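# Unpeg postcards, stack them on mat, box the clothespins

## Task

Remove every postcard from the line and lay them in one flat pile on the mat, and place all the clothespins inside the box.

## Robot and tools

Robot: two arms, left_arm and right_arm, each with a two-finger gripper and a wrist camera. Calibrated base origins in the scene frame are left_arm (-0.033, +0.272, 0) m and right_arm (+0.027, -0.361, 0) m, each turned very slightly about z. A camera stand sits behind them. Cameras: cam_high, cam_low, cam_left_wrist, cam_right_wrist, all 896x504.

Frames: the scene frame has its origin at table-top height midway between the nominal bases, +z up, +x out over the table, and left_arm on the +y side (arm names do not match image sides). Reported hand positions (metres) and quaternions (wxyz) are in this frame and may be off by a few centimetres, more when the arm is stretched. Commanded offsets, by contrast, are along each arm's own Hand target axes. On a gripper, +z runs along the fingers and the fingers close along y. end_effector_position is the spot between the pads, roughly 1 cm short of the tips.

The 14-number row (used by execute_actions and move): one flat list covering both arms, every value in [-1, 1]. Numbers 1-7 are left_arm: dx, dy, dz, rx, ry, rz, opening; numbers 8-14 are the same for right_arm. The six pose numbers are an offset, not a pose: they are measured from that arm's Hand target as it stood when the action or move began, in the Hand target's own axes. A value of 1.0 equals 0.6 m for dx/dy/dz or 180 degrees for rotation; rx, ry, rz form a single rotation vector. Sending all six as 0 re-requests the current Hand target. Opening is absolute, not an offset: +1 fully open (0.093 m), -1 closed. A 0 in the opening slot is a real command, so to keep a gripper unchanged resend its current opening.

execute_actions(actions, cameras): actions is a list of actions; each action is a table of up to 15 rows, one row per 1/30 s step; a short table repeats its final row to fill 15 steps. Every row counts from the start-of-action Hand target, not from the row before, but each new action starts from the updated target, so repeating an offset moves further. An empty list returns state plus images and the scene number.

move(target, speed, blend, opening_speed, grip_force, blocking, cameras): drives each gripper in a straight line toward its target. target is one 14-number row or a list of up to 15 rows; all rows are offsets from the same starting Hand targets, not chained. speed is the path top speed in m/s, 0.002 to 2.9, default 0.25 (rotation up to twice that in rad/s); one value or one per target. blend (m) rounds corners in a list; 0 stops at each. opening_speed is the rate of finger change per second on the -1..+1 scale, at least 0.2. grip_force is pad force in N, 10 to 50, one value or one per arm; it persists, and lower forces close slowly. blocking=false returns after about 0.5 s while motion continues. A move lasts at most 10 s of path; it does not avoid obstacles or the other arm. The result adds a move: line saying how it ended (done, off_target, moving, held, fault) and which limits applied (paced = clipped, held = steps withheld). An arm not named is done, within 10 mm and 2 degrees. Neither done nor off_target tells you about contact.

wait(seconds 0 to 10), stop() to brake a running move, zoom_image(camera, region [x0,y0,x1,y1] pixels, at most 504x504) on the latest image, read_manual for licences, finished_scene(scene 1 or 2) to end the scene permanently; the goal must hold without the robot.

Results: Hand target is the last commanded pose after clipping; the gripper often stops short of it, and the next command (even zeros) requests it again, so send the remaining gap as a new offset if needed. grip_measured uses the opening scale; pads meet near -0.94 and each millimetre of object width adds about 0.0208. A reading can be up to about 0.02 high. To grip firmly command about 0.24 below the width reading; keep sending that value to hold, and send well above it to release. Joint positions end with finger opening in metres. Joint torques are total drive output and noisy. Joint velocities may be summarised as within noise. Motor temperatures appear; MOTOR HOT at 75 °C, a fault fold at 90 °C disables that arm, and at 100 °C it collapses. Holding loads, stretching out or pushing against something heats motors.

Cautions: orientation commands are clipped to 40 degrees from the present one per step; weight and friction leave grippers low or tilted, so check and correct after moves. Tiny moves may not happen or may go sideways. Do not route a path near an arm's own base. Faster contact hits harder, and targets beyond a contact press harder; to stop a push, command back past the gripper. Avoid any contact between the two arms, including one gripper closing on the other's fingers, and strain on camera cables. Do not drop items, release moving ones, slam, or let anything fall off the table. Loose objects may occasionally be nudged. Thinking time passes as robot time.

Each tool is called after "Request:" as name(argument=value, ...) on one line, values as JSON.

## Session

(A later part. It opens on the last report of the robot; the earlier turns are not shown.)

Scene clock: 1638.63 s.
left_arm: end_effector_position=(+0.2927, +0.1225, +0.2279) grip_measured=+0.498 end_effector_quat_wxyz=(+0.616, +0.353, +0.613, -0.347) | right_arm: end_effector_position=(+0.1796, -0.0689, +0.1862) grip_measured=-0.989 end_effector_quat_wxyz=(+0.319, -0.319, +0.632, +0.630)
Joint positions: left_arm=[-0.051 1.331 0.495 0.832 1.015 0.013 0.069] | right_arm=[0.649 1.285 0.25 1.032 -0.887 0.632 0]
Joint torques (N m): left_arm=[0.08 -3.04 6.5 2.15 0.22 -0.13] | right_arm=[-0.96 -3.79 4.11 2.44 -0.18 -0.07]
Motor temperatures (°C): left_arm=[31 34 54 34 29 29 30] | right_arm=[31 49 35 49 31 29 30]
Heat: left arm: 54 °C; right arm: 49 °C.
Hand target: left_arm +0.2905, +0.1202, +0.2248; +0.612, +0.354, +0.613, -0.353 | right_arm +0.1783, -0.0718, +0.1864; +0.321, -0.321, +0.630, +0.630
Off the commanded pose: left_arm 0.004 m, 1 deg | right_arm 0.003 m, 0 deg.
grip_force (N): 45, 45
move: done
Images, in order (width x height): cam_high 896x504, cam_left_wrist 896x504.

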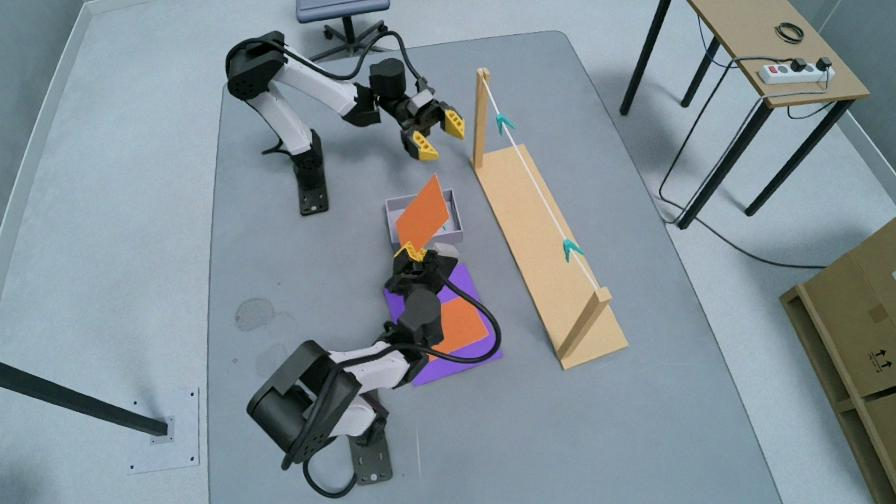

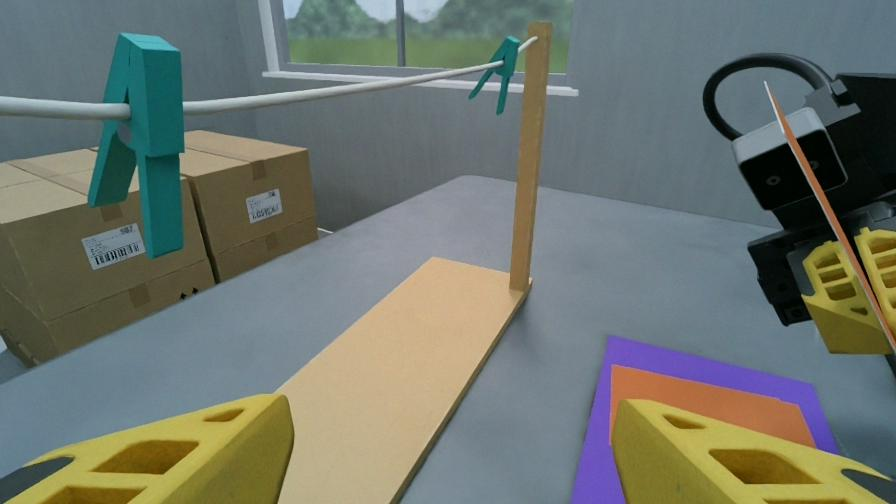

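Request:
move(target=[[0.025,-0.0743,-0.0045,0.0804,0.0261,-0.0982,0.5,0,0,0,0,0,0,-1],[0.0517,-0.1757,0.0043,0.1607,0.0521,-0.1964,0.5,0,0,0,0,0,0,-1]], speed=0.15, blend=[0.02,0], cameras=["cam_high","cam_low","cam_left_wrist"])

Scene clock: 1658.63 s.
left_arm: end_effector_position=(+0.2037, +0.0663, +0.1962) grip_measured=+0.498 end_effector_quat_wxyz=(+0.326, +0.319, +0.634, -0.624) | right_arm: end_effector_position=(+0.1796, -0.0689, +0.1862) grip_measured=-0.989 end_effector_quat_wxyz=(+0.319, -0.319, +0.632, +0.630)
Joint positions: left_arm=[-0.189 1.423 0.42 0.961 1.398 -0.581 0.069] | right_arm=[0.649 1.285 0.25 1.032 -0.887 0.632 0]
Joint torques (N m): left_arm=[0.02 -3.18 5.68 1.93 0.25 -0.12] | right_arm=[-0.95 -3.81 4.12 2.43 -0.18 -0.07]
Heat: left arm: 53 °C; right arm: 49 °C.
Hand target: left_arm +0.2006, +0.0652, +0.1937; +0.321, +0.319, +0.631, -0.630 | right_arm +0.1783, -0.0718, +0.1864; +0.321, -0.321, +0.630, +0.630
Off the commanded pose: left_arm 0.004 m, 1 deg | right_arm 0.003 m, 0 deg.
grip_force (N): 45, 45
move: done
Images, in order (width x height): cam_high 896x504, cam_low 896x504, cam_left_wrist 896x504.

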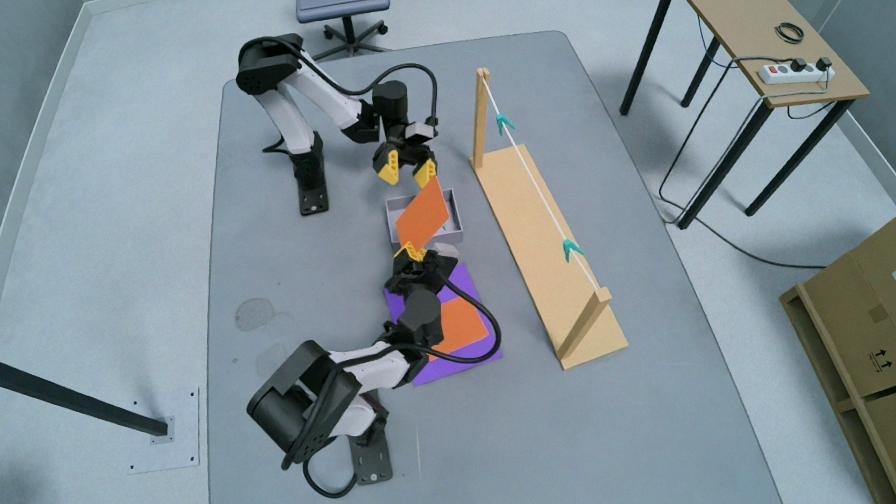

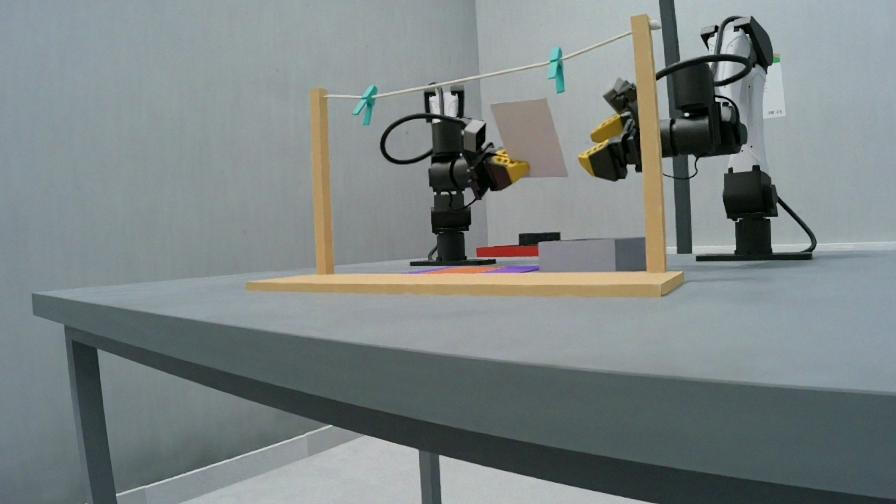

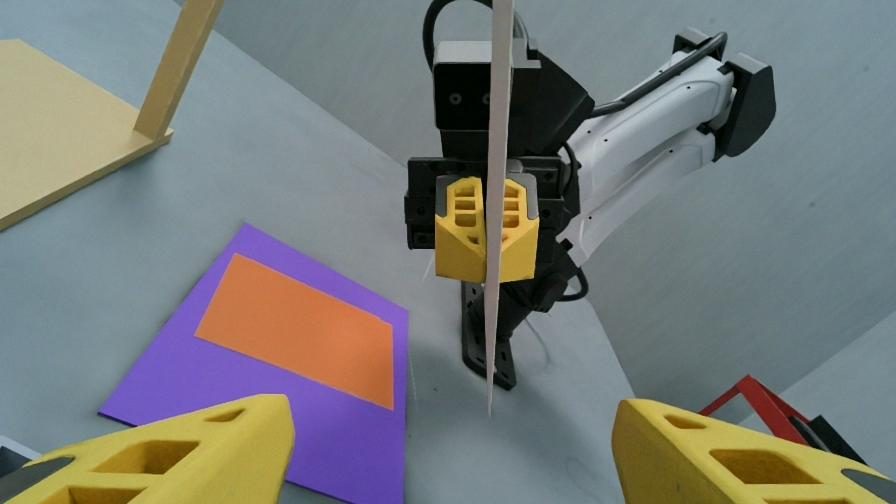

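Request:
move(target=[0,-0.0133,0.0933,0,0,0,0.5,0,0,0,0,0,0,-1], speed=0.08, cameras=["cam_low","cam_left_wrist"])

Scene clock: 1683.00 s.
left_arm: end_effector_position=(+0.1884, +0.0125, +0.1906) grip_measured=+0.498 end_effector_quat_wxyz=(+0.310, +0.317, +0.637, -0.631) | right_arm: end_effector_position=(+0.1796, -0.0689, +0.1862) grip_measured=-0.989 end_effector_quat_wxyz=(+0.319, -0.319, +0.632, +0.630)
Joint positions: left_arm=[-0.42 1.458 0.42 1.004 1.187 -0.622 0.069] | right_arm=[0.649 1.285 0.25 1.032 -0.887 0.632 0]
Joint torques (N m): left_arm=[0.03 -3.55 8.8 2.04 0.13 -0.11] | right_arm=[-0.96 -3.79 4.11 2.44 -0.18 -0.07]
Motor temperatures (°C): left_arm=[31 33 52 40 29 29 30] | right_arm=[31 46 35 49 31 29 30]
Heat: left arm: 52 °C; right arm: 49 °C.
Hand target: left_arm +0.1943, +0.0093, +0.1985; +0.321, +0.319, +0.631, -0.630 | right_arm +0.1783, -0.0718, +0.1864; +0.321, -0.321, +0.630, +0.630
Off the commanded pose: left_arm 0.010 m, 1 deg | right_arm 0.003 m, 0 deg.
grip_force (N): 45, 45
move: done
Images, in order (width x height): cam_low 896x504, cam_left_wrist 896x504.

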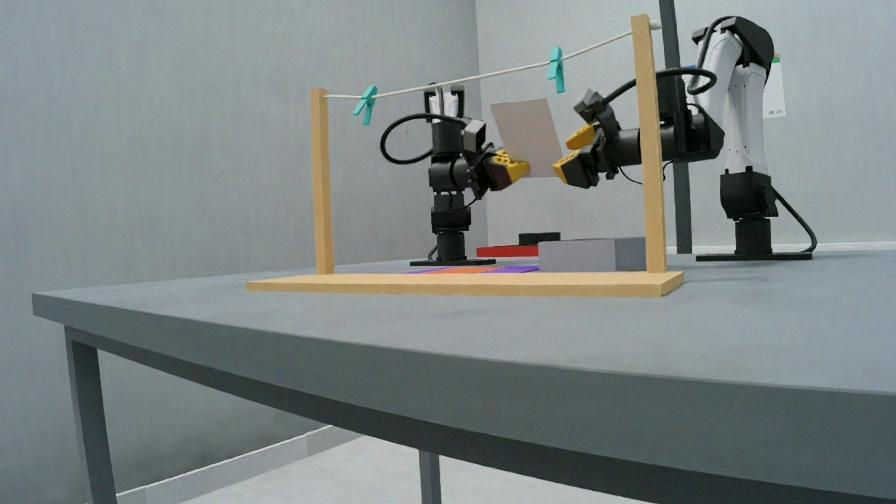

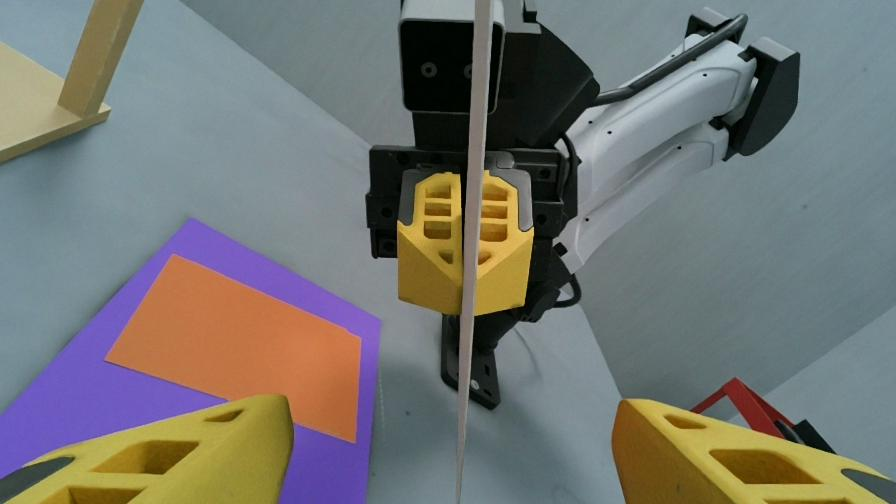

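Request:
move(target=[0,-0.002,0.028,0,0,0,0.5,0,0,0,0,0,0,-1], speed=0.06, cameras=["cam_low","cam_left_wrist"])

Scene clock: 1698.03 s.
left_arm: end_effector_position=(+0.1878, -0.0039, +0.1914) grip_measured=+0.498 end_effector_quat_wxyz=(+0.310, +0.317, +0.637, -0.630) | right_arm: end_effector_position=(+0.1796, -0.0689, +0.1862) grip_measured=-0.989 end_effector_quat_wxyz=(+0.319, -0.319, +0.632, +0.630)
Joint positions: left_arm=[-0.483 1.481 0.444 1.004 1.124 -0.623 0.069] | right_arm=[0.649 1.285 0.25 1.032 -0.887 0.632 0]
Joint torques (N m): left_arm=[-0.13 -3.6 8.85 2.17 0.1 -0.11] | right_arm=[-0.96 -3.79 4.12 2.43 -0.18 -0.07]
Heat: left arm: 53 °C; right arm: 49 °C.
Hand target: left_arm +0.1934, -0.0075, +0.1992; +0.321, +0.319, +0.631, -0.630 | right_arm +0.1783, -0.0718, +0.1864; +0.321, -0.321, +0.630, +0.630
Off the commanded pose: left_arm 0.010 m, 1 deg | right_arm 0.003 m, 0 deg.
grip_force (N): 45, 45
move: done
Images, in order (width x height): cam_low 896x504, cam_left_wrist 896x504.

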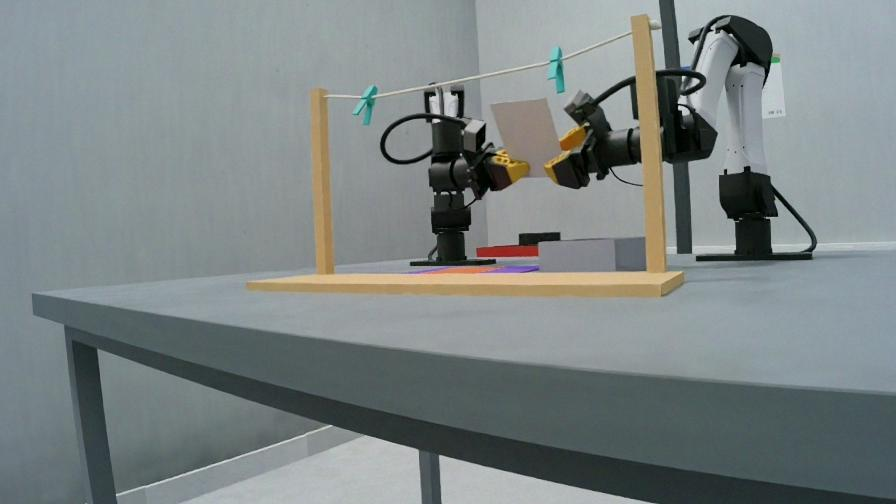

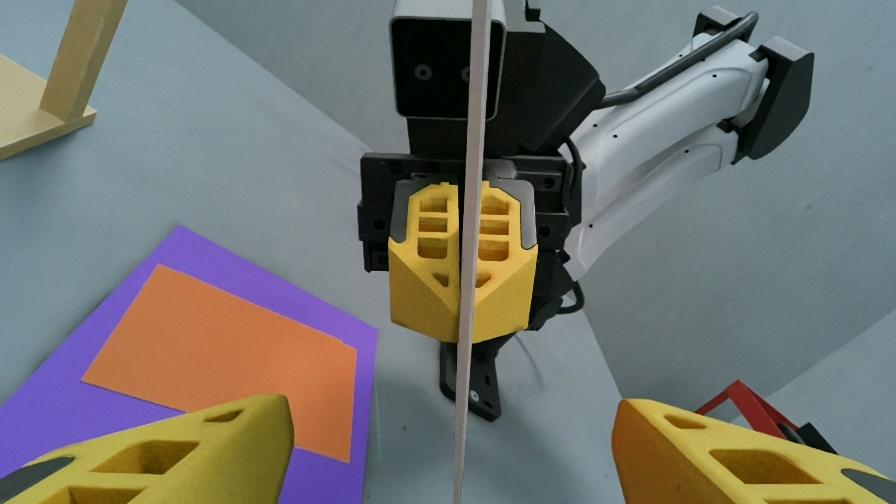

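Request:
move(target=[0,0,0,0,0,0,-1,0,0,0,0,0,0,-1], grip_force=[20,45], opening_speed=0.6, cameras=["cam_left_wrist"])

Request:
move(target=[0,0,0,0,0,0,-1,0,0,0,0,0,0,-1], grip_force=[45,45])

Request:
move(target=[[0,0,0,0,0,0,-1,0,0,0,0,0,0,-0.6],[0,0,-0.003,0,0,0,-1,0,0,-0.12,0,0,0,-0.6]], speed=0.1, opening_speed=0.6, cameras=["cam_high","cam_low","cam_left_wrist"])

Scene clock: 1716.23 s.
left_arm: end_effector_position=(+0.1875, -0.0040, +0.1919) grip_measured=-0.972 end_effector_quat_wxyz=(+0.311, +0.319, +0.636, -0.630) | right_arm: end_effector_position=(+0.1792, -0.0689, +0.1856) grip_measured=-0.989 end_effector_quat_wxyz=(+0.316, -0.318, +0.633, +0.631)
Joint positions: left_arm=[-0.483 1.481 0.444 1.008 1.126 -0.623 0] | right_arm=[0.649 1.285 0.25 1.029 -0.889 0.635 0]
Joint torques (N m): left_arm=[-0.16 -3.32 8.66 2.12 0.05 -0.06] | right_arm=[-0.96 -3.79 4.12 2.47 -0.15 -0.11]
Heat: left arm: 53 °C; right arm: 49 °C.
Hand target: left_arm +0.1933, -0.0075, +0.1992; +0.321, +0.319, +0.631, -0.630 | right_arm +0.1782, -0.0718, +0.1863; +0.321, -0.321, +0.630, +0.630
Off the commanded pose: left_arm 0.010 m, 1 deg | right_arm 0.003 m, 1 deg.
grip_force (N): 20, 45
move: done
Images, in order (width x height): cam_left_wrist 896x504.

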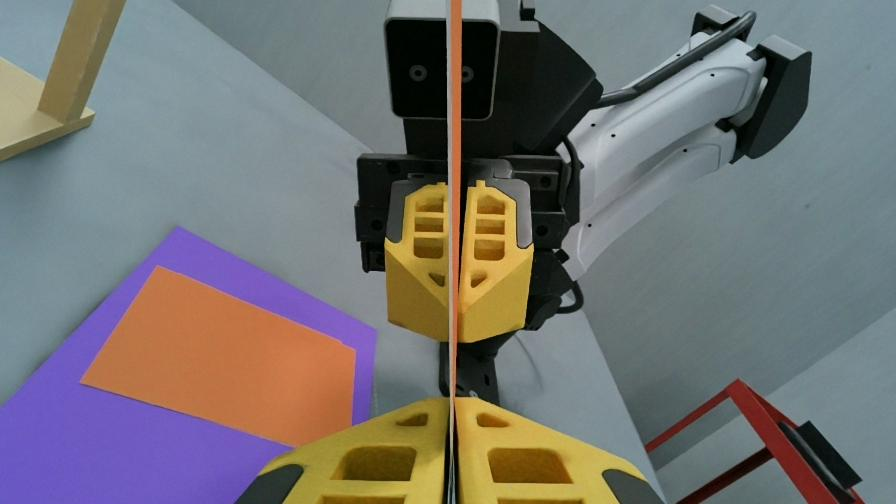

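Scene clock: 1716.73 s.
left_arm: end_effector_position=(+0.1875, -0.0040, +0.1919) grip_measured=-0.979 end_effector_quat_wxyz=(+0.311, +0.319, +0.636, -0.630) | right_arm: end_effector_position=(+0.1791, -0.0689, +0.1856) grip_measured=-0.989 end_effector_quat_wxyz=(+0.316, -0.319, +0.633, +0.631)
Joint positions: left_arm=[-0.483 1.481 0.444 1.008 1.126 -0.623 0] | right_arm=[0.649 1.285 0.25 1.029 -0.89 0.635 0]
Joint torques (N m): left_arm=[-0.02 -3.63 8.95 2.15 -0.01 -0.13] | right_arm=[-0.96 -3.81 4.12 2.47 -0.15 -0.11]
Heat: left arm: 53 °C; right arm: 49 °C.
Hand target: left_arm +0.1934, -0.0075, +0.1992; +0.321, +0.319, +0.631, -0.630 | right_arm +0.1782, -0.0718, +0.1863; +0.321, -0.321, +0.630, +0.630
Off the commanded pose: left_arm 0.010 m, 1 deg | right_arm 0.003 m, 1 deg.
grip_force (N): 45, 45
move: done

Scene clock: 1719.27 s.
left_arm: end_effector_position=(+0.1876, -0.0041, +0.1920) grip_measured=-0.979 end_effector_quat_wxyz=(+0.311, +0.318, +0.636, -0.630) | right_arm: end_effector_position=(+0.1799, -0.1422, +0.1869) grip_measured=-0.601 end_effector_quat_wxyz=(+0.317, -0.315, +0.633, +0.632)
Joint positions: left_arm=[-0.484 1.481 0.444 1.009 1.124 -0.623 0] | right_arm=[0.287 1.042 0.143 0.899 -1.247 0.644 0.016]
Joint torques (N m): left_arm=[0.32 -3.71 8.66 2.09 0.05 -0.1] | right_arm=[-0.91 -1.89 4.64 2.13 -0.2 -0.2]
Heat: left arm: 52 °C; right arm: 49 °C.
Hand target: left_arm +0.1933, -0.0058, +0.1992; +0.321, +0.319, +0.631, -0.630 | right_arm +0.1782, -0.1438, +0.1864; +0.321, -0.321, +0.630, +0.630
Off the commanded pose: left_arm 0.009 m, 1 deg | right_arm 0.002 m, 1 deg.
grip_force (N): 45, 45
move: done
Images, in order (width x height): cam_high 896x504, cam_low 896x504, cam_left_wrist 896x504.

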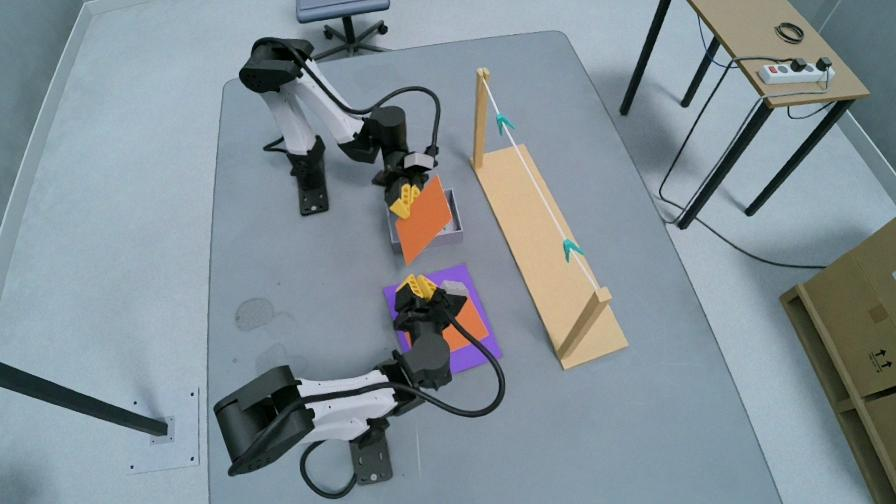

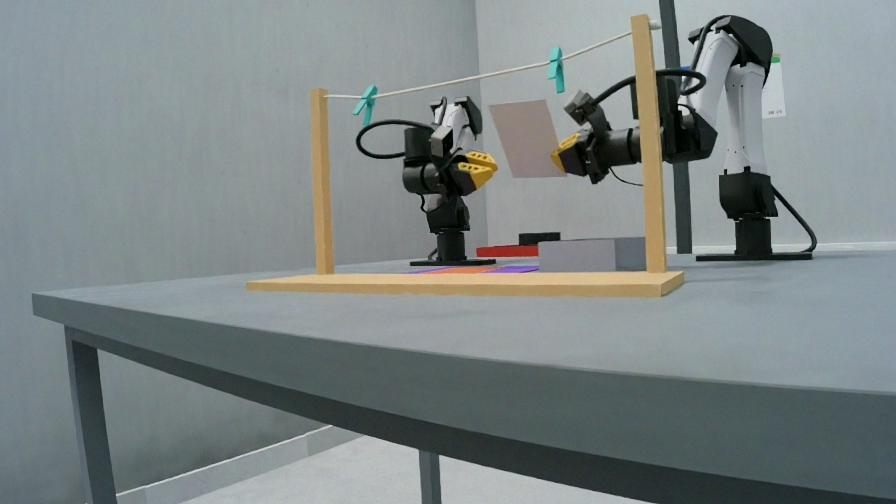

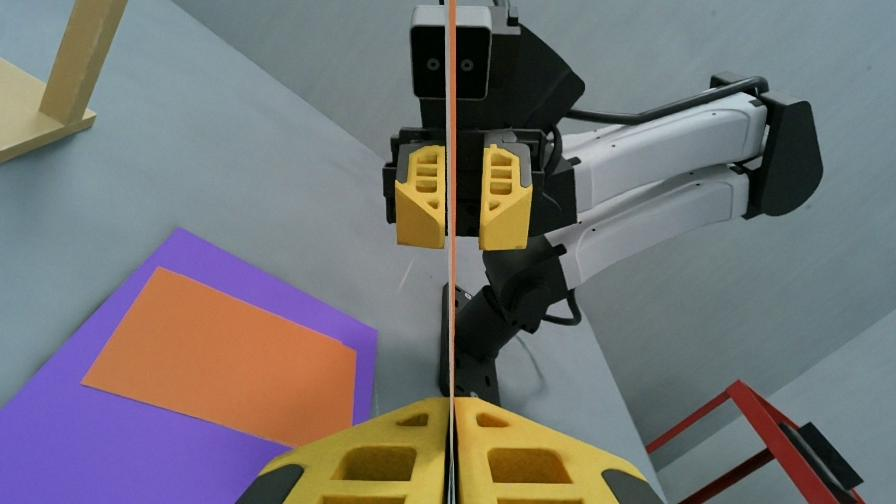

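Request:
move(target=[[0,0,0,0,0,0,-1,-0.1188,-0.1235,-0.1267,0.1606,-0.0522,-0.1956,-0.6],[0,0,0,0,0,0,-1,-0.06,-0.0428,-0.46,0.4592,0.234,0.2332,-0.3]], speed=0.3, blend=[0.03,0], cameras=["cam_high"])

Scene clock: 1740.53 s.
left_arm: end_effector_position=(+0.1876, -0.0041, +0.1920) grip_measured=-0.979 end_effector_quat_wxyz=(+0.311, +0.318, +0.636, -0.630) | right_arm: end_effector_position=(+0.2182, -0.4179, +0.1940) grip_measured=-0.301 end_effector_quat_wxyz=(+0.017, -0.002, +1.000, +0.001)
Joint positions: left_arm=[-0.484 1.481 0.444 1.009 1.124 -0.623 0] | right_arm=[-0.334 1.297 1.333 -1.575 -0.012 -0.303 0.031]
Joint torques (N m): left_arm=[0.53 -4.05 8.49 2.08 0.11 -0.1] | right_arm=[0.12 -2.54 7.15 0.46 0.02 0.09]
Heat: left arm: 52 °C; right arm: 47 °C.
Hand target: left_arm +0.1933, -0.0058, +0.1992; +0.321, +0.319, +0.631, -0.630 | right_arm +0.2199, -0.4198, +0.2004; +0.000, -0.001, +1.000, +0.000
Off the commanded pose: left_arm 0.009 m, 1 deg | right_arm 0.007 m, 2 deg.
joint sent to its limit (right arm) — joint 4 (wrist pitch), lower limit. The joint targets still meet the commanded pose.
grip_force (N): 45, 45
move: done
Images, in order (width x height): cam_high 896x504.

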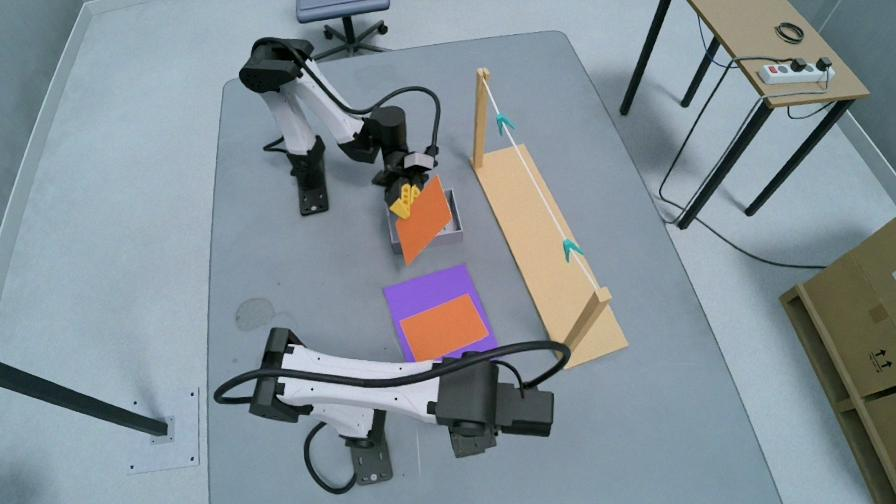

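Request:
move(target=[[0.0442,-0.0068,0.2233,-0.1772,-0.033,-0.3107,-1,0,0,0,0,0,0,-0.3],[0.141,0.0637,0.2333,-0.1772,-0.033,-0.3107,-1,0,0,0,0,0,0,-0.3]], speed=0.15, blend=[0.02,0], cameras=["cam_high","cam_low","cam_left_wrist"])

Scene clock: 1763.03 s.
left_arm: end_effector_position=(+0.1742, -0.1449, +0.1090) grip_measured=-0.979 end_effector_quat_wxyz=(+0.093, -0.131, +0.834, -0.528) | right_arm: end_effector_position=(+0.2182, -0.4179, +0.1940) grip_measured=-0.301 end_effector_quat_wxyz=(+0.017, -0.002, +1.000, +0.001)
Joint positions: left_arm=[-1.077 1.706 0.765 0.495 0.177 -1.469 0] | right_arm=[-0.334 1.297 1.333 -1.575 -0.012 -0.303 0.031]
Joint torques (N m): left_arm=[-0.35 -6.45 7.27 2.42 0.01 -0.13] | right_arm=[0.12 -2.54 7.15 0.47 0.02 0.09]
Motor temperatures (°C): left_arm=[31 34 53 45 28 29 31] | right_arm=[31 44 37 43 31 29 30]
Heat: left arm: 53 °C; right arm: 44 °C.
Hand target: left_arm +0.1744, -0.1458, +0.1084; +0.095, -0.138, +0.831, -0.530 | right_arm +0.2199, -0.4198, +0.2004; +0.000, -0.001, +1.000, +0.000
Off the commanded pose: left_arm 0.001 m, 1 deg | right_arm 0.007 m, 2 deg.
joint sent to its limit (right arm) — joint 4 (wrist pitch), lower limit. The joint targets still meet the commanded pose.
grip_force (N): 45, 45
move: done
Images, in order (width x height): cam_high 896x504, cam_low 896x504, cam_left_wrist 896x504.

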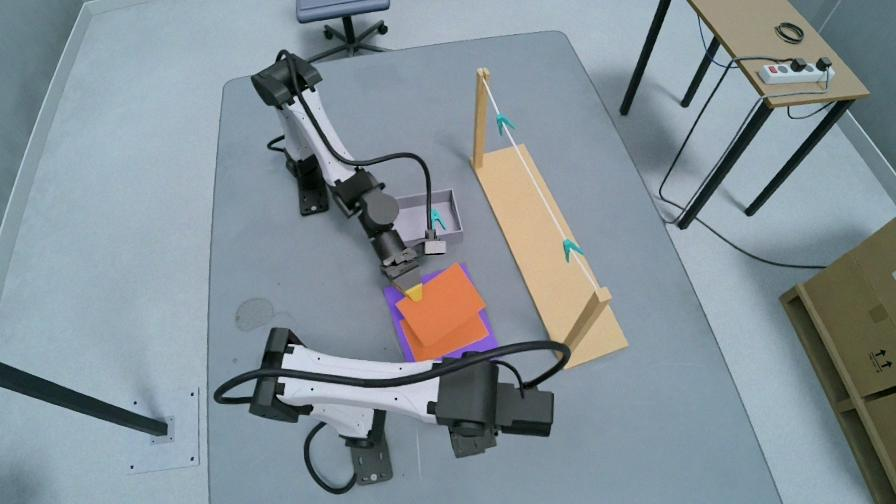

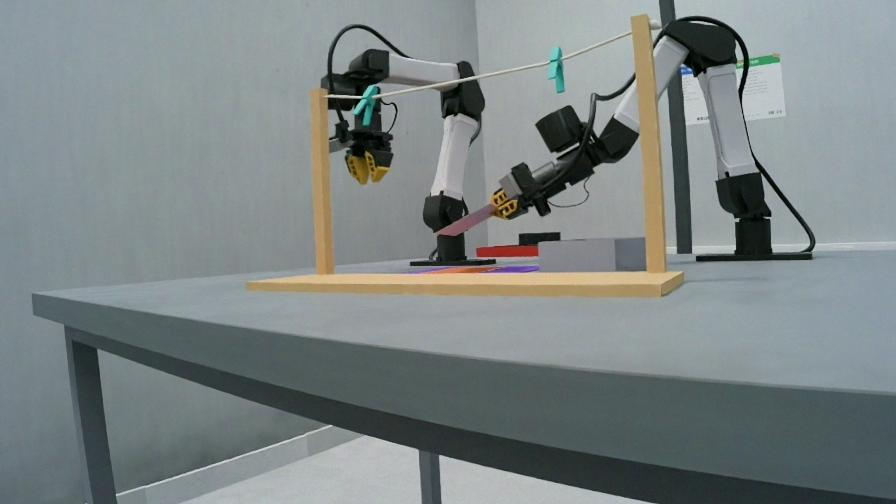

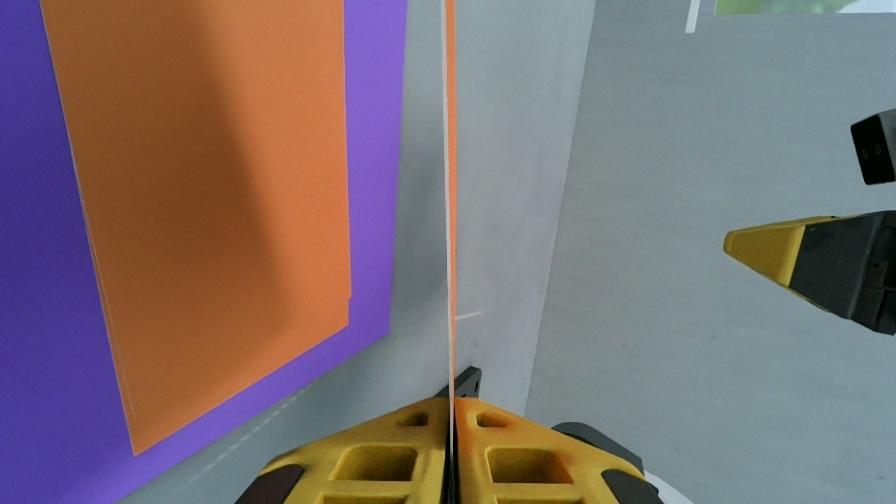

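Request:
move(target=[0,0,0,0,0.061,0,-1,0,0,0,0,0,0,-0.3], speed=0.1, cameras=["cam_high"])

Scene clock: 1784.50 s.
left_arm: end_effector_position=(+0.1700, -0.1412, +0.1039) grip_measured=-0.979 end_effector_quat_wxyz=(+0.009, -0.095, +0.838, -0.537) | right_arm: end_effector_position=(+0.2182, -0.4179, +0.1940) grip_measured=-0.301 end_effector_quat_wxyz=(+0.017, -0.002, +1.000, +0.001)
Joint positions: left_arm=[-0.992 1.734 0.783 0.467 0.432 -1.45 0] | right_arm=[-0.334 1.297 1.333 -1.575 -0.012 -0.303 0.031]
Joint torques (N m): left_arm=[0.58 -6.02 9.48 2.16 0.28 0.29] | right_arm=[0.12 -2.52 7.15 0.47 0.02 0.09]
Heat: left arm: 53 °C; right arm: 44 °C.
Hand target: left_arm +0.1744, -0.1459, +0.1085; +0.015, -0.086, +0.836, -0.541 | right_arm +0.2199, -0.4198, +0.2004; +0.000, -0.001, +1.000, +0.000
Off the commanded pose: left_arm 0.008 m, 1 deg | right_arm 0.007 m, 2 deg.
joint sent to its limit (right arm) — joint 4 (wrist pitch), lower limit. The joint targets still meet the commanded pose.
grip_force (N): 45, 45
move: done
Images, in order (width x height): cam_high 896x504.

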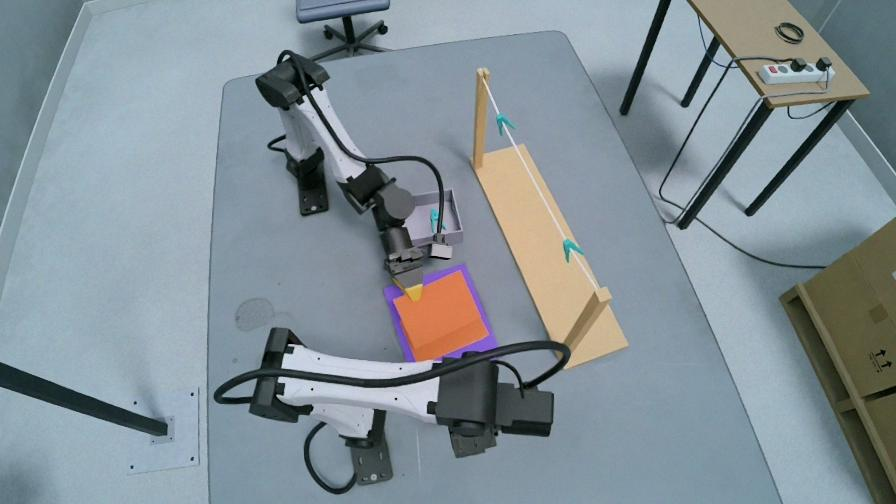

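Request:
zoom_image(camera="cam_high", region=[360, 230, 560, 400])

Scaled by 2.520.

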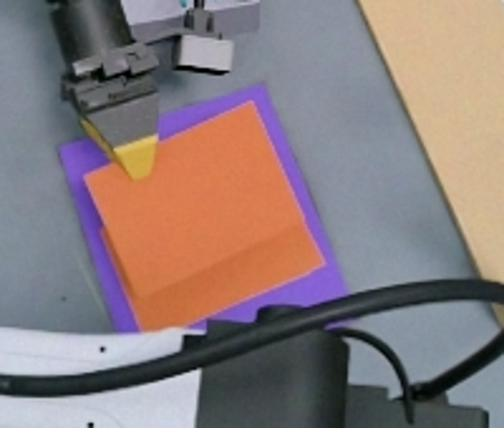

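Request:
move(target=[-0.0035,0.0655,0.0407,0,0.03,0,-1,0,0,0,0,0,0,-0.3], speed=0.1, cameras=["cam_high"])

Request:
zoom_image(camera="cam_high", region=[360, 230, 560, 400])

Scene clock: 1824.63 s.
left_arm: end_effector_position=(+0.1685, -0.1460, +0.0564) grip_measured=-0.979 end_effector_quat_wxyz=(-0.034, -0.073, +0.842, -0.534) | right_arm: end_effector_position=(+0.2182, -0.4179, +0.1940) grip_measured=-0.301 end_effector_quat_wxyz=(+0.017, -0.002, +1.000, +0.001)
Joint positions: left_arm=[-0.962 1.916 0.783 0.607 0.552 -1.425 0] | right_arm=[-0.334 1.297 1.333 -1.575 -0.012 -0.303 0.031]
Joint torques (N m): left_arm=[0.5 -6.49 8.17 2.26 0.28 0.23] | right_arm=[0.12 -2.54 7.13 0.47 0.02 0.09]
Motor temperatures (°C): left_arm=[31 37 58 50 29 29 31] | right_arm=[31 43 38 39 31 29 30]
Heat: left arm: 58 °C; right arm: 43 °C.
Hand target: left_arm +0.1743, -0.1518, +0.0625; -0.025, -0.061, +0.836, -0.544 | right_arm +0.2199, -0.4198, +0.2004; +0.000, -0.001, +1.000, +0.000
Off the commanded pose: left_arm 0.010 m, 2 deg | right_arm 0.007 m, 2 deg.
joint sent to its limit (right arm) — joint 4 (wrist pitch), lower limit. The joint targets still meet the commanded pose.
grip_force (N): 45, 45
move: done
Images, in order (width x height): cam_high 896x504.

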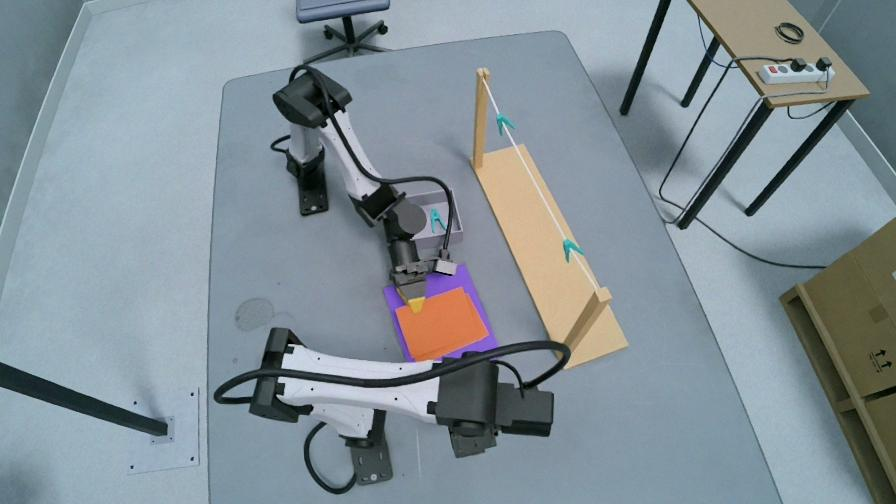

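Scaled by 2.520.

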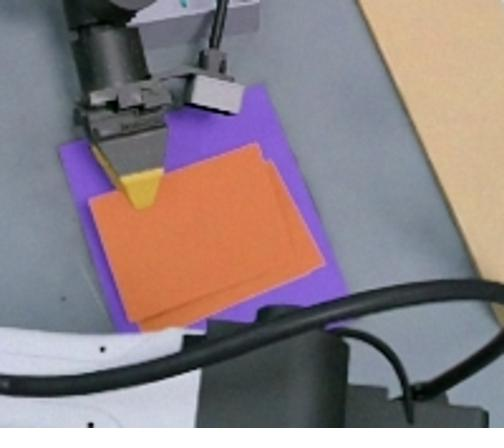

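Request:
move(target=[[-0.0193,0.0,0.002,0,0,0,-1,0,0,0,0,0,0,-0.3],[-0.0233,0.0345,0.017,0,0,0,-1,0,0,0,0,0,0,-0.3]], speed=0.08, cameras=["cam_high"])

Request:
zoom_image(camera="cam_high", region=[360, 230, 560, 400])

Scene clock: 1844.17 s.
left_arm: end_effector_position=(+0.1834, -0.1524, +0.0446) grip_measured=-0.979 end_effector_quat_wxyz=(-0.027, -0.062, +0.832, -0.550) | right_arm: end_effector_position=(+0.2182, -0.4179, +0.1940) grip_measured=-0.301 end_effector_quat_wxyz=(+0.017, -0.002, +1.000, +0.001)
Joint positions: left_arm=[-0.935 2.014 0.815 0.708 0.584 -1.407 0] | right_arm=[-0.334 1.297 1.333 -1.575 -0.012 -0.303 0.031]
Joint torques (N m): left_arm=[0.81 -6.93 6.64 2.07 0.21 0.15] | right_arm=[0.12 -2.54 7.15 0.47 0.02 0.1]
Motor temperatures (°C): left_arm=[31 37 58 49 29 29 31] | right_arm=[31 43 38 38 31 29 30]
Heat: left arm: 58 °C; right arm: 43 °C.
Hand target: left_arm +0.1858, -0.1518, +0.0381; -0.025, -0.061, +0.836, -0.544 | right_arm +0.2199, -0.4198, +0.2004; +0.000, -0.001, +1.000, +0.000
Off the commanded pose: left_arm 0.007 m, 1 deg | right_arm 0.007 m, 2 deg.
joint sent to its limit (right arm) — joint 4 (wrist pitch), lower limit. The joint targets still meet the commanded pose.
grip_force (N): 45, 45
move: done
Images, in order (width x height): cam_high 896x504.

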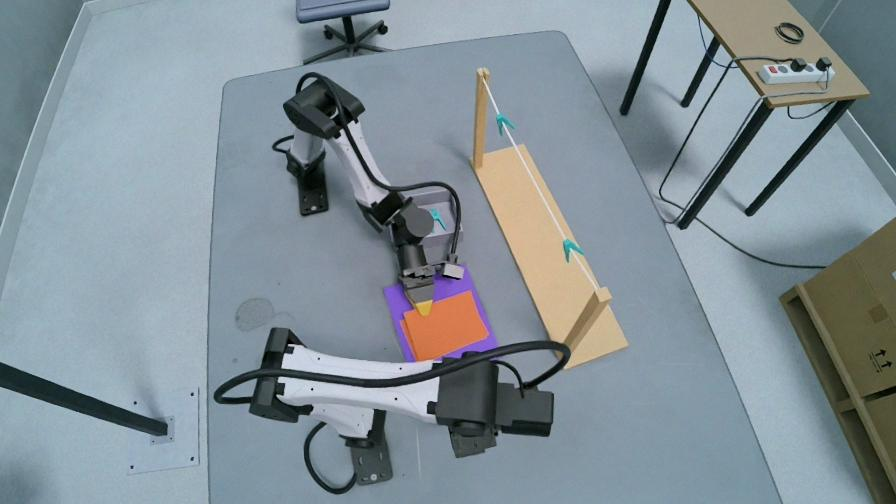

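Scaled by 2.520.

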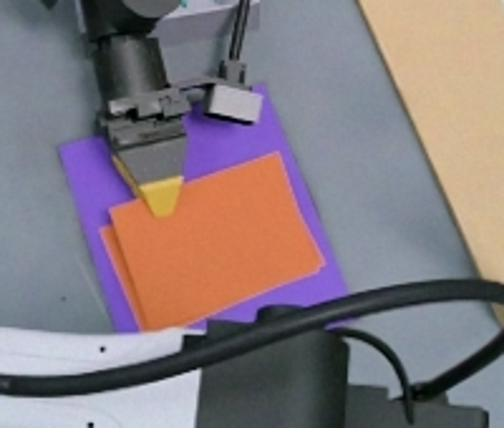

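Request:
move(target=[[0.0033,0.0143,0.006,0,0,0,-1,0,0,0,0,0,0,-0.3],[0.0033,0.0143,0.006,0,0,0,-0.75,0,0,0,0,0,0,-0.3],[0.0033,0.0143,-0.111,0,0,0,-0.75,0,0,0,0,0,0,-0.3]], speed=[0.06,0.06,0.25], cameras=["cam_high","cam_low"])

Request:
zoom_image(camera="cam_high", region=[360, 230, 560, 400])

Scene clock: 1860.30 s.
left_arm: end_effector_position=(+0.1835, -0.0893, +0.0526) grip_measured=-0.752 end_effector_quat_wxyz=(-0.029, -0.071, +0.837, -0.541) | right_arm: end_effector_position=(+0.2182, -0.4179, +0.1940) grip_measured=-0.301 end_effector_quat_wxyz=(+0.017, -0.002, +1.000, +0.001)
Joint positions: left_arm=[-0.807 1.839 0.637 0.642 0.682 -1.334 0.009] | right_arm=[-0.334 1.297 1.333 -1.575 -0.012 -0.303 0.031]
Joint torques (N m): left_arm=[0.29 -8.35 4.94 2 0.38 0.22] | right_arm=[0.1 -2.52 7.15 0.46 0.02 0.09]
Motor temperatures (°C): left_arm=[31 38 55 50 29 29 31] | right_arm=[31 43 38 37 31 29 30]
Heat: left arm: 55 °C; right arm: 43 °C.
Hand target: left_arm +0.1810, -0.0877, +0.0575; -0.025, -0.061, +0.836, -0.544 | right_arm +0.2199, -0.4198, +0.2004; +0.000, -0.001, +1.000, +0.000
Off the commanded pose: left_arm 0.006 m, 1 deg | right_arm 0.007 m, 2 deg.
joint sent to its limit (right arm) — joint 4 (wrist pitch), lower limit. The joint targets still meet the commanded pose.
grip_force (N): 45, 45
move: done; target 2's new opening was sent with left_arm's hand 0.014 m and 2 deg from that target
Images, in order (width x height): cam_high 896x504, cam_low 896x504.

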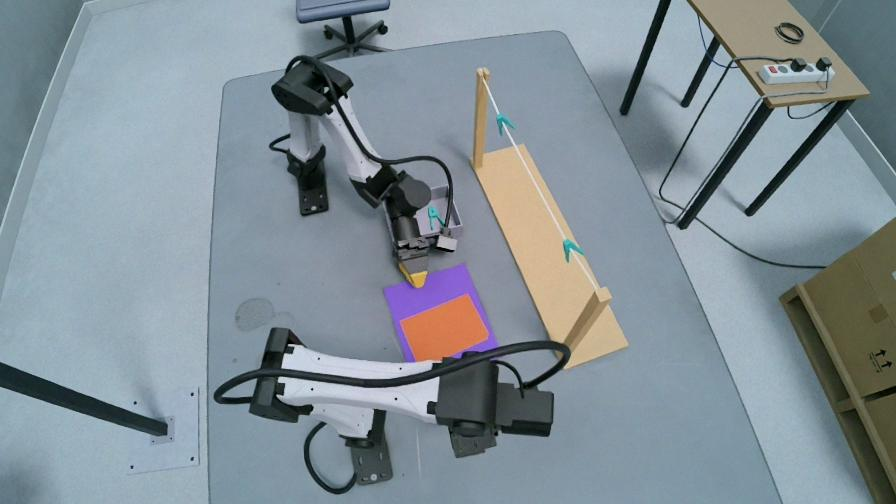

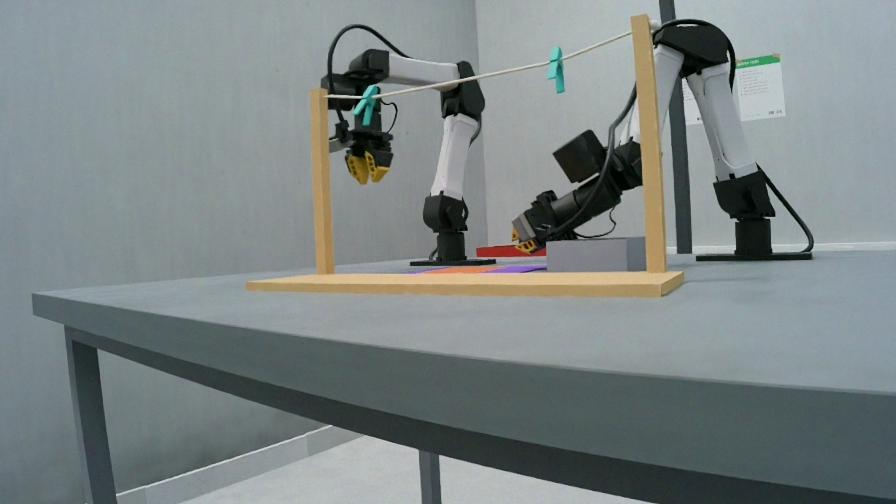

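Scaled by 2.520.

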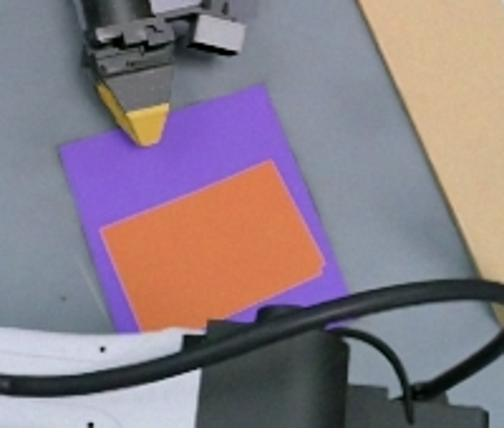

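Request:
move(target=[[0.002,-0.053,-0.1875,0,0,0,-0.75,0,0,0,0,0,0,-0.3],[-0.066,-0.108,-0.534,-0.3679,0.0152,0.0904,-0.75,0,0,0,0,0,0,-0.3],[0.0972,0.1243,-0.9162,-0.3324,-0.1742,-0.2056,-0.3,-0.15,0.4167,0.0333,-0.3199,-0.5026,-0.2551,0.4]], speed=[0.3,0.3,0.3], blend=[0.03,0.04,0], cameras=["cam_high","cam_low","cam_right_wrist"])

Scene clock: 1902.77 s.
left_arm: end_effector_position=(+0.1001, +0.4365, +0.2131) grip_measured=-0.302 end_effector_quat_wxyz=(+0.048, -0.429, +0.902, +0.020) | right_arm: end_effector_position=(+0.3100, -0.1708, +0.1572) grip_measured=+0.399 end_effector_quat_wxyz=(+0.586, -0.337, +0.609, +0.413)
Joint positions: left_arm=[0.862 1.301 1.41 -1.576 0.006 0.005 0.031] | right_arm=[0.15 1.619 0.243 1.426 -0.935 0.149 0.064]
Joint torques (N m): left_arm=[0.49 -2.63 9.32 0.69 0.05 0.19] | right_arm=[0.29 -3.54 3.88 3.95 0.01 -0.03]
Heat: left arm: 52 °C; right arm: 42 °C.
Hand target: left_arm +0.1002, +0.4399, +0.2193; +0.000, -0.424, +0.906, +0.001 | right_arm +0.3098, -0.1697, +0.1805; +0.660, -0.335, +0.525, +0.420
Off the commanded pose: left_arm 0.007 m, 6 deg | right_arm 0.023 m, 13 deg.
joint sent to its limit (left arm) — joint 4 (wrist pitch), lower limit. The joint targets are off in orientation, not in position.
joint sent to its limit (right arm) — joint 4 (wrist pitch), upper limit. The joint targets are off in orientation, not in position.
grip_force (N): 45, 45
move: off_target (left_arm, right_arm); target 3's new opening was sent with right_arm's hand 0.023 m and 13 deg from that target
Images, in order (width x height): cam_high 896x504, cam_low 896x504, cam_right_wrist 896x504.

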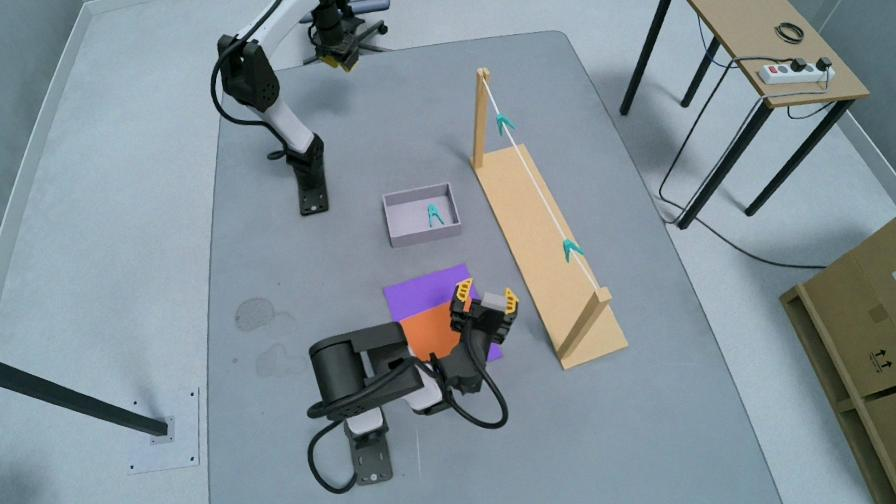

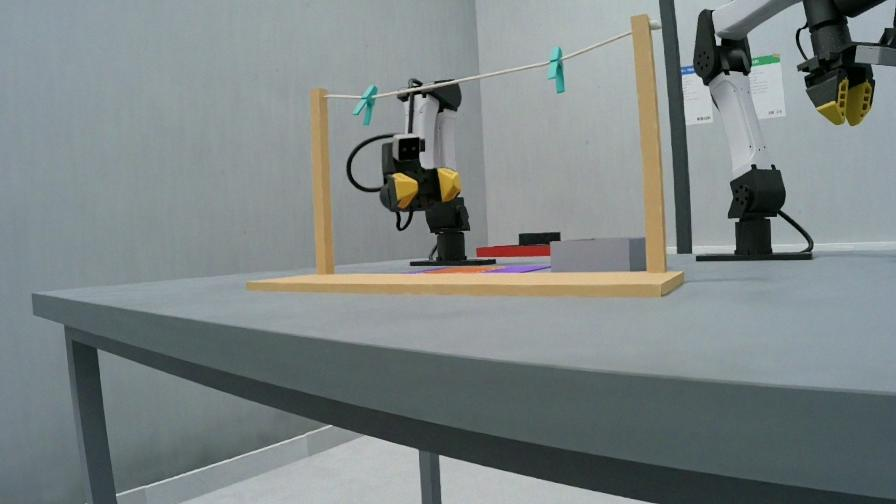

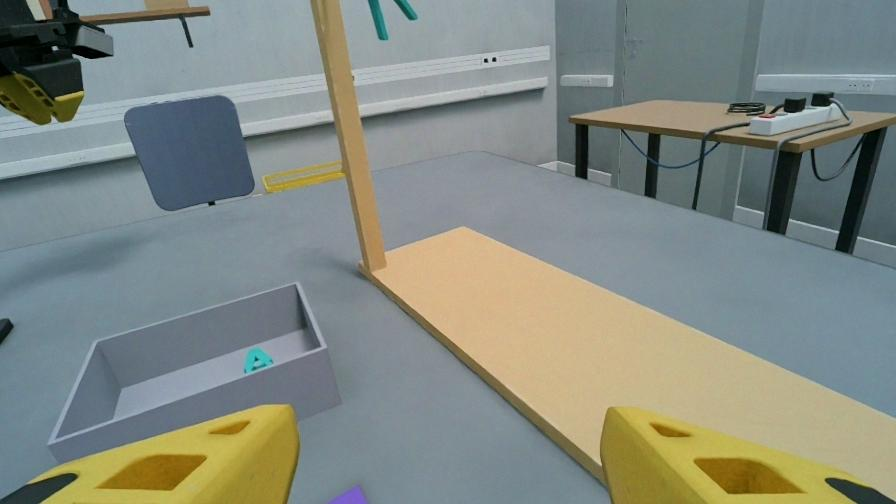

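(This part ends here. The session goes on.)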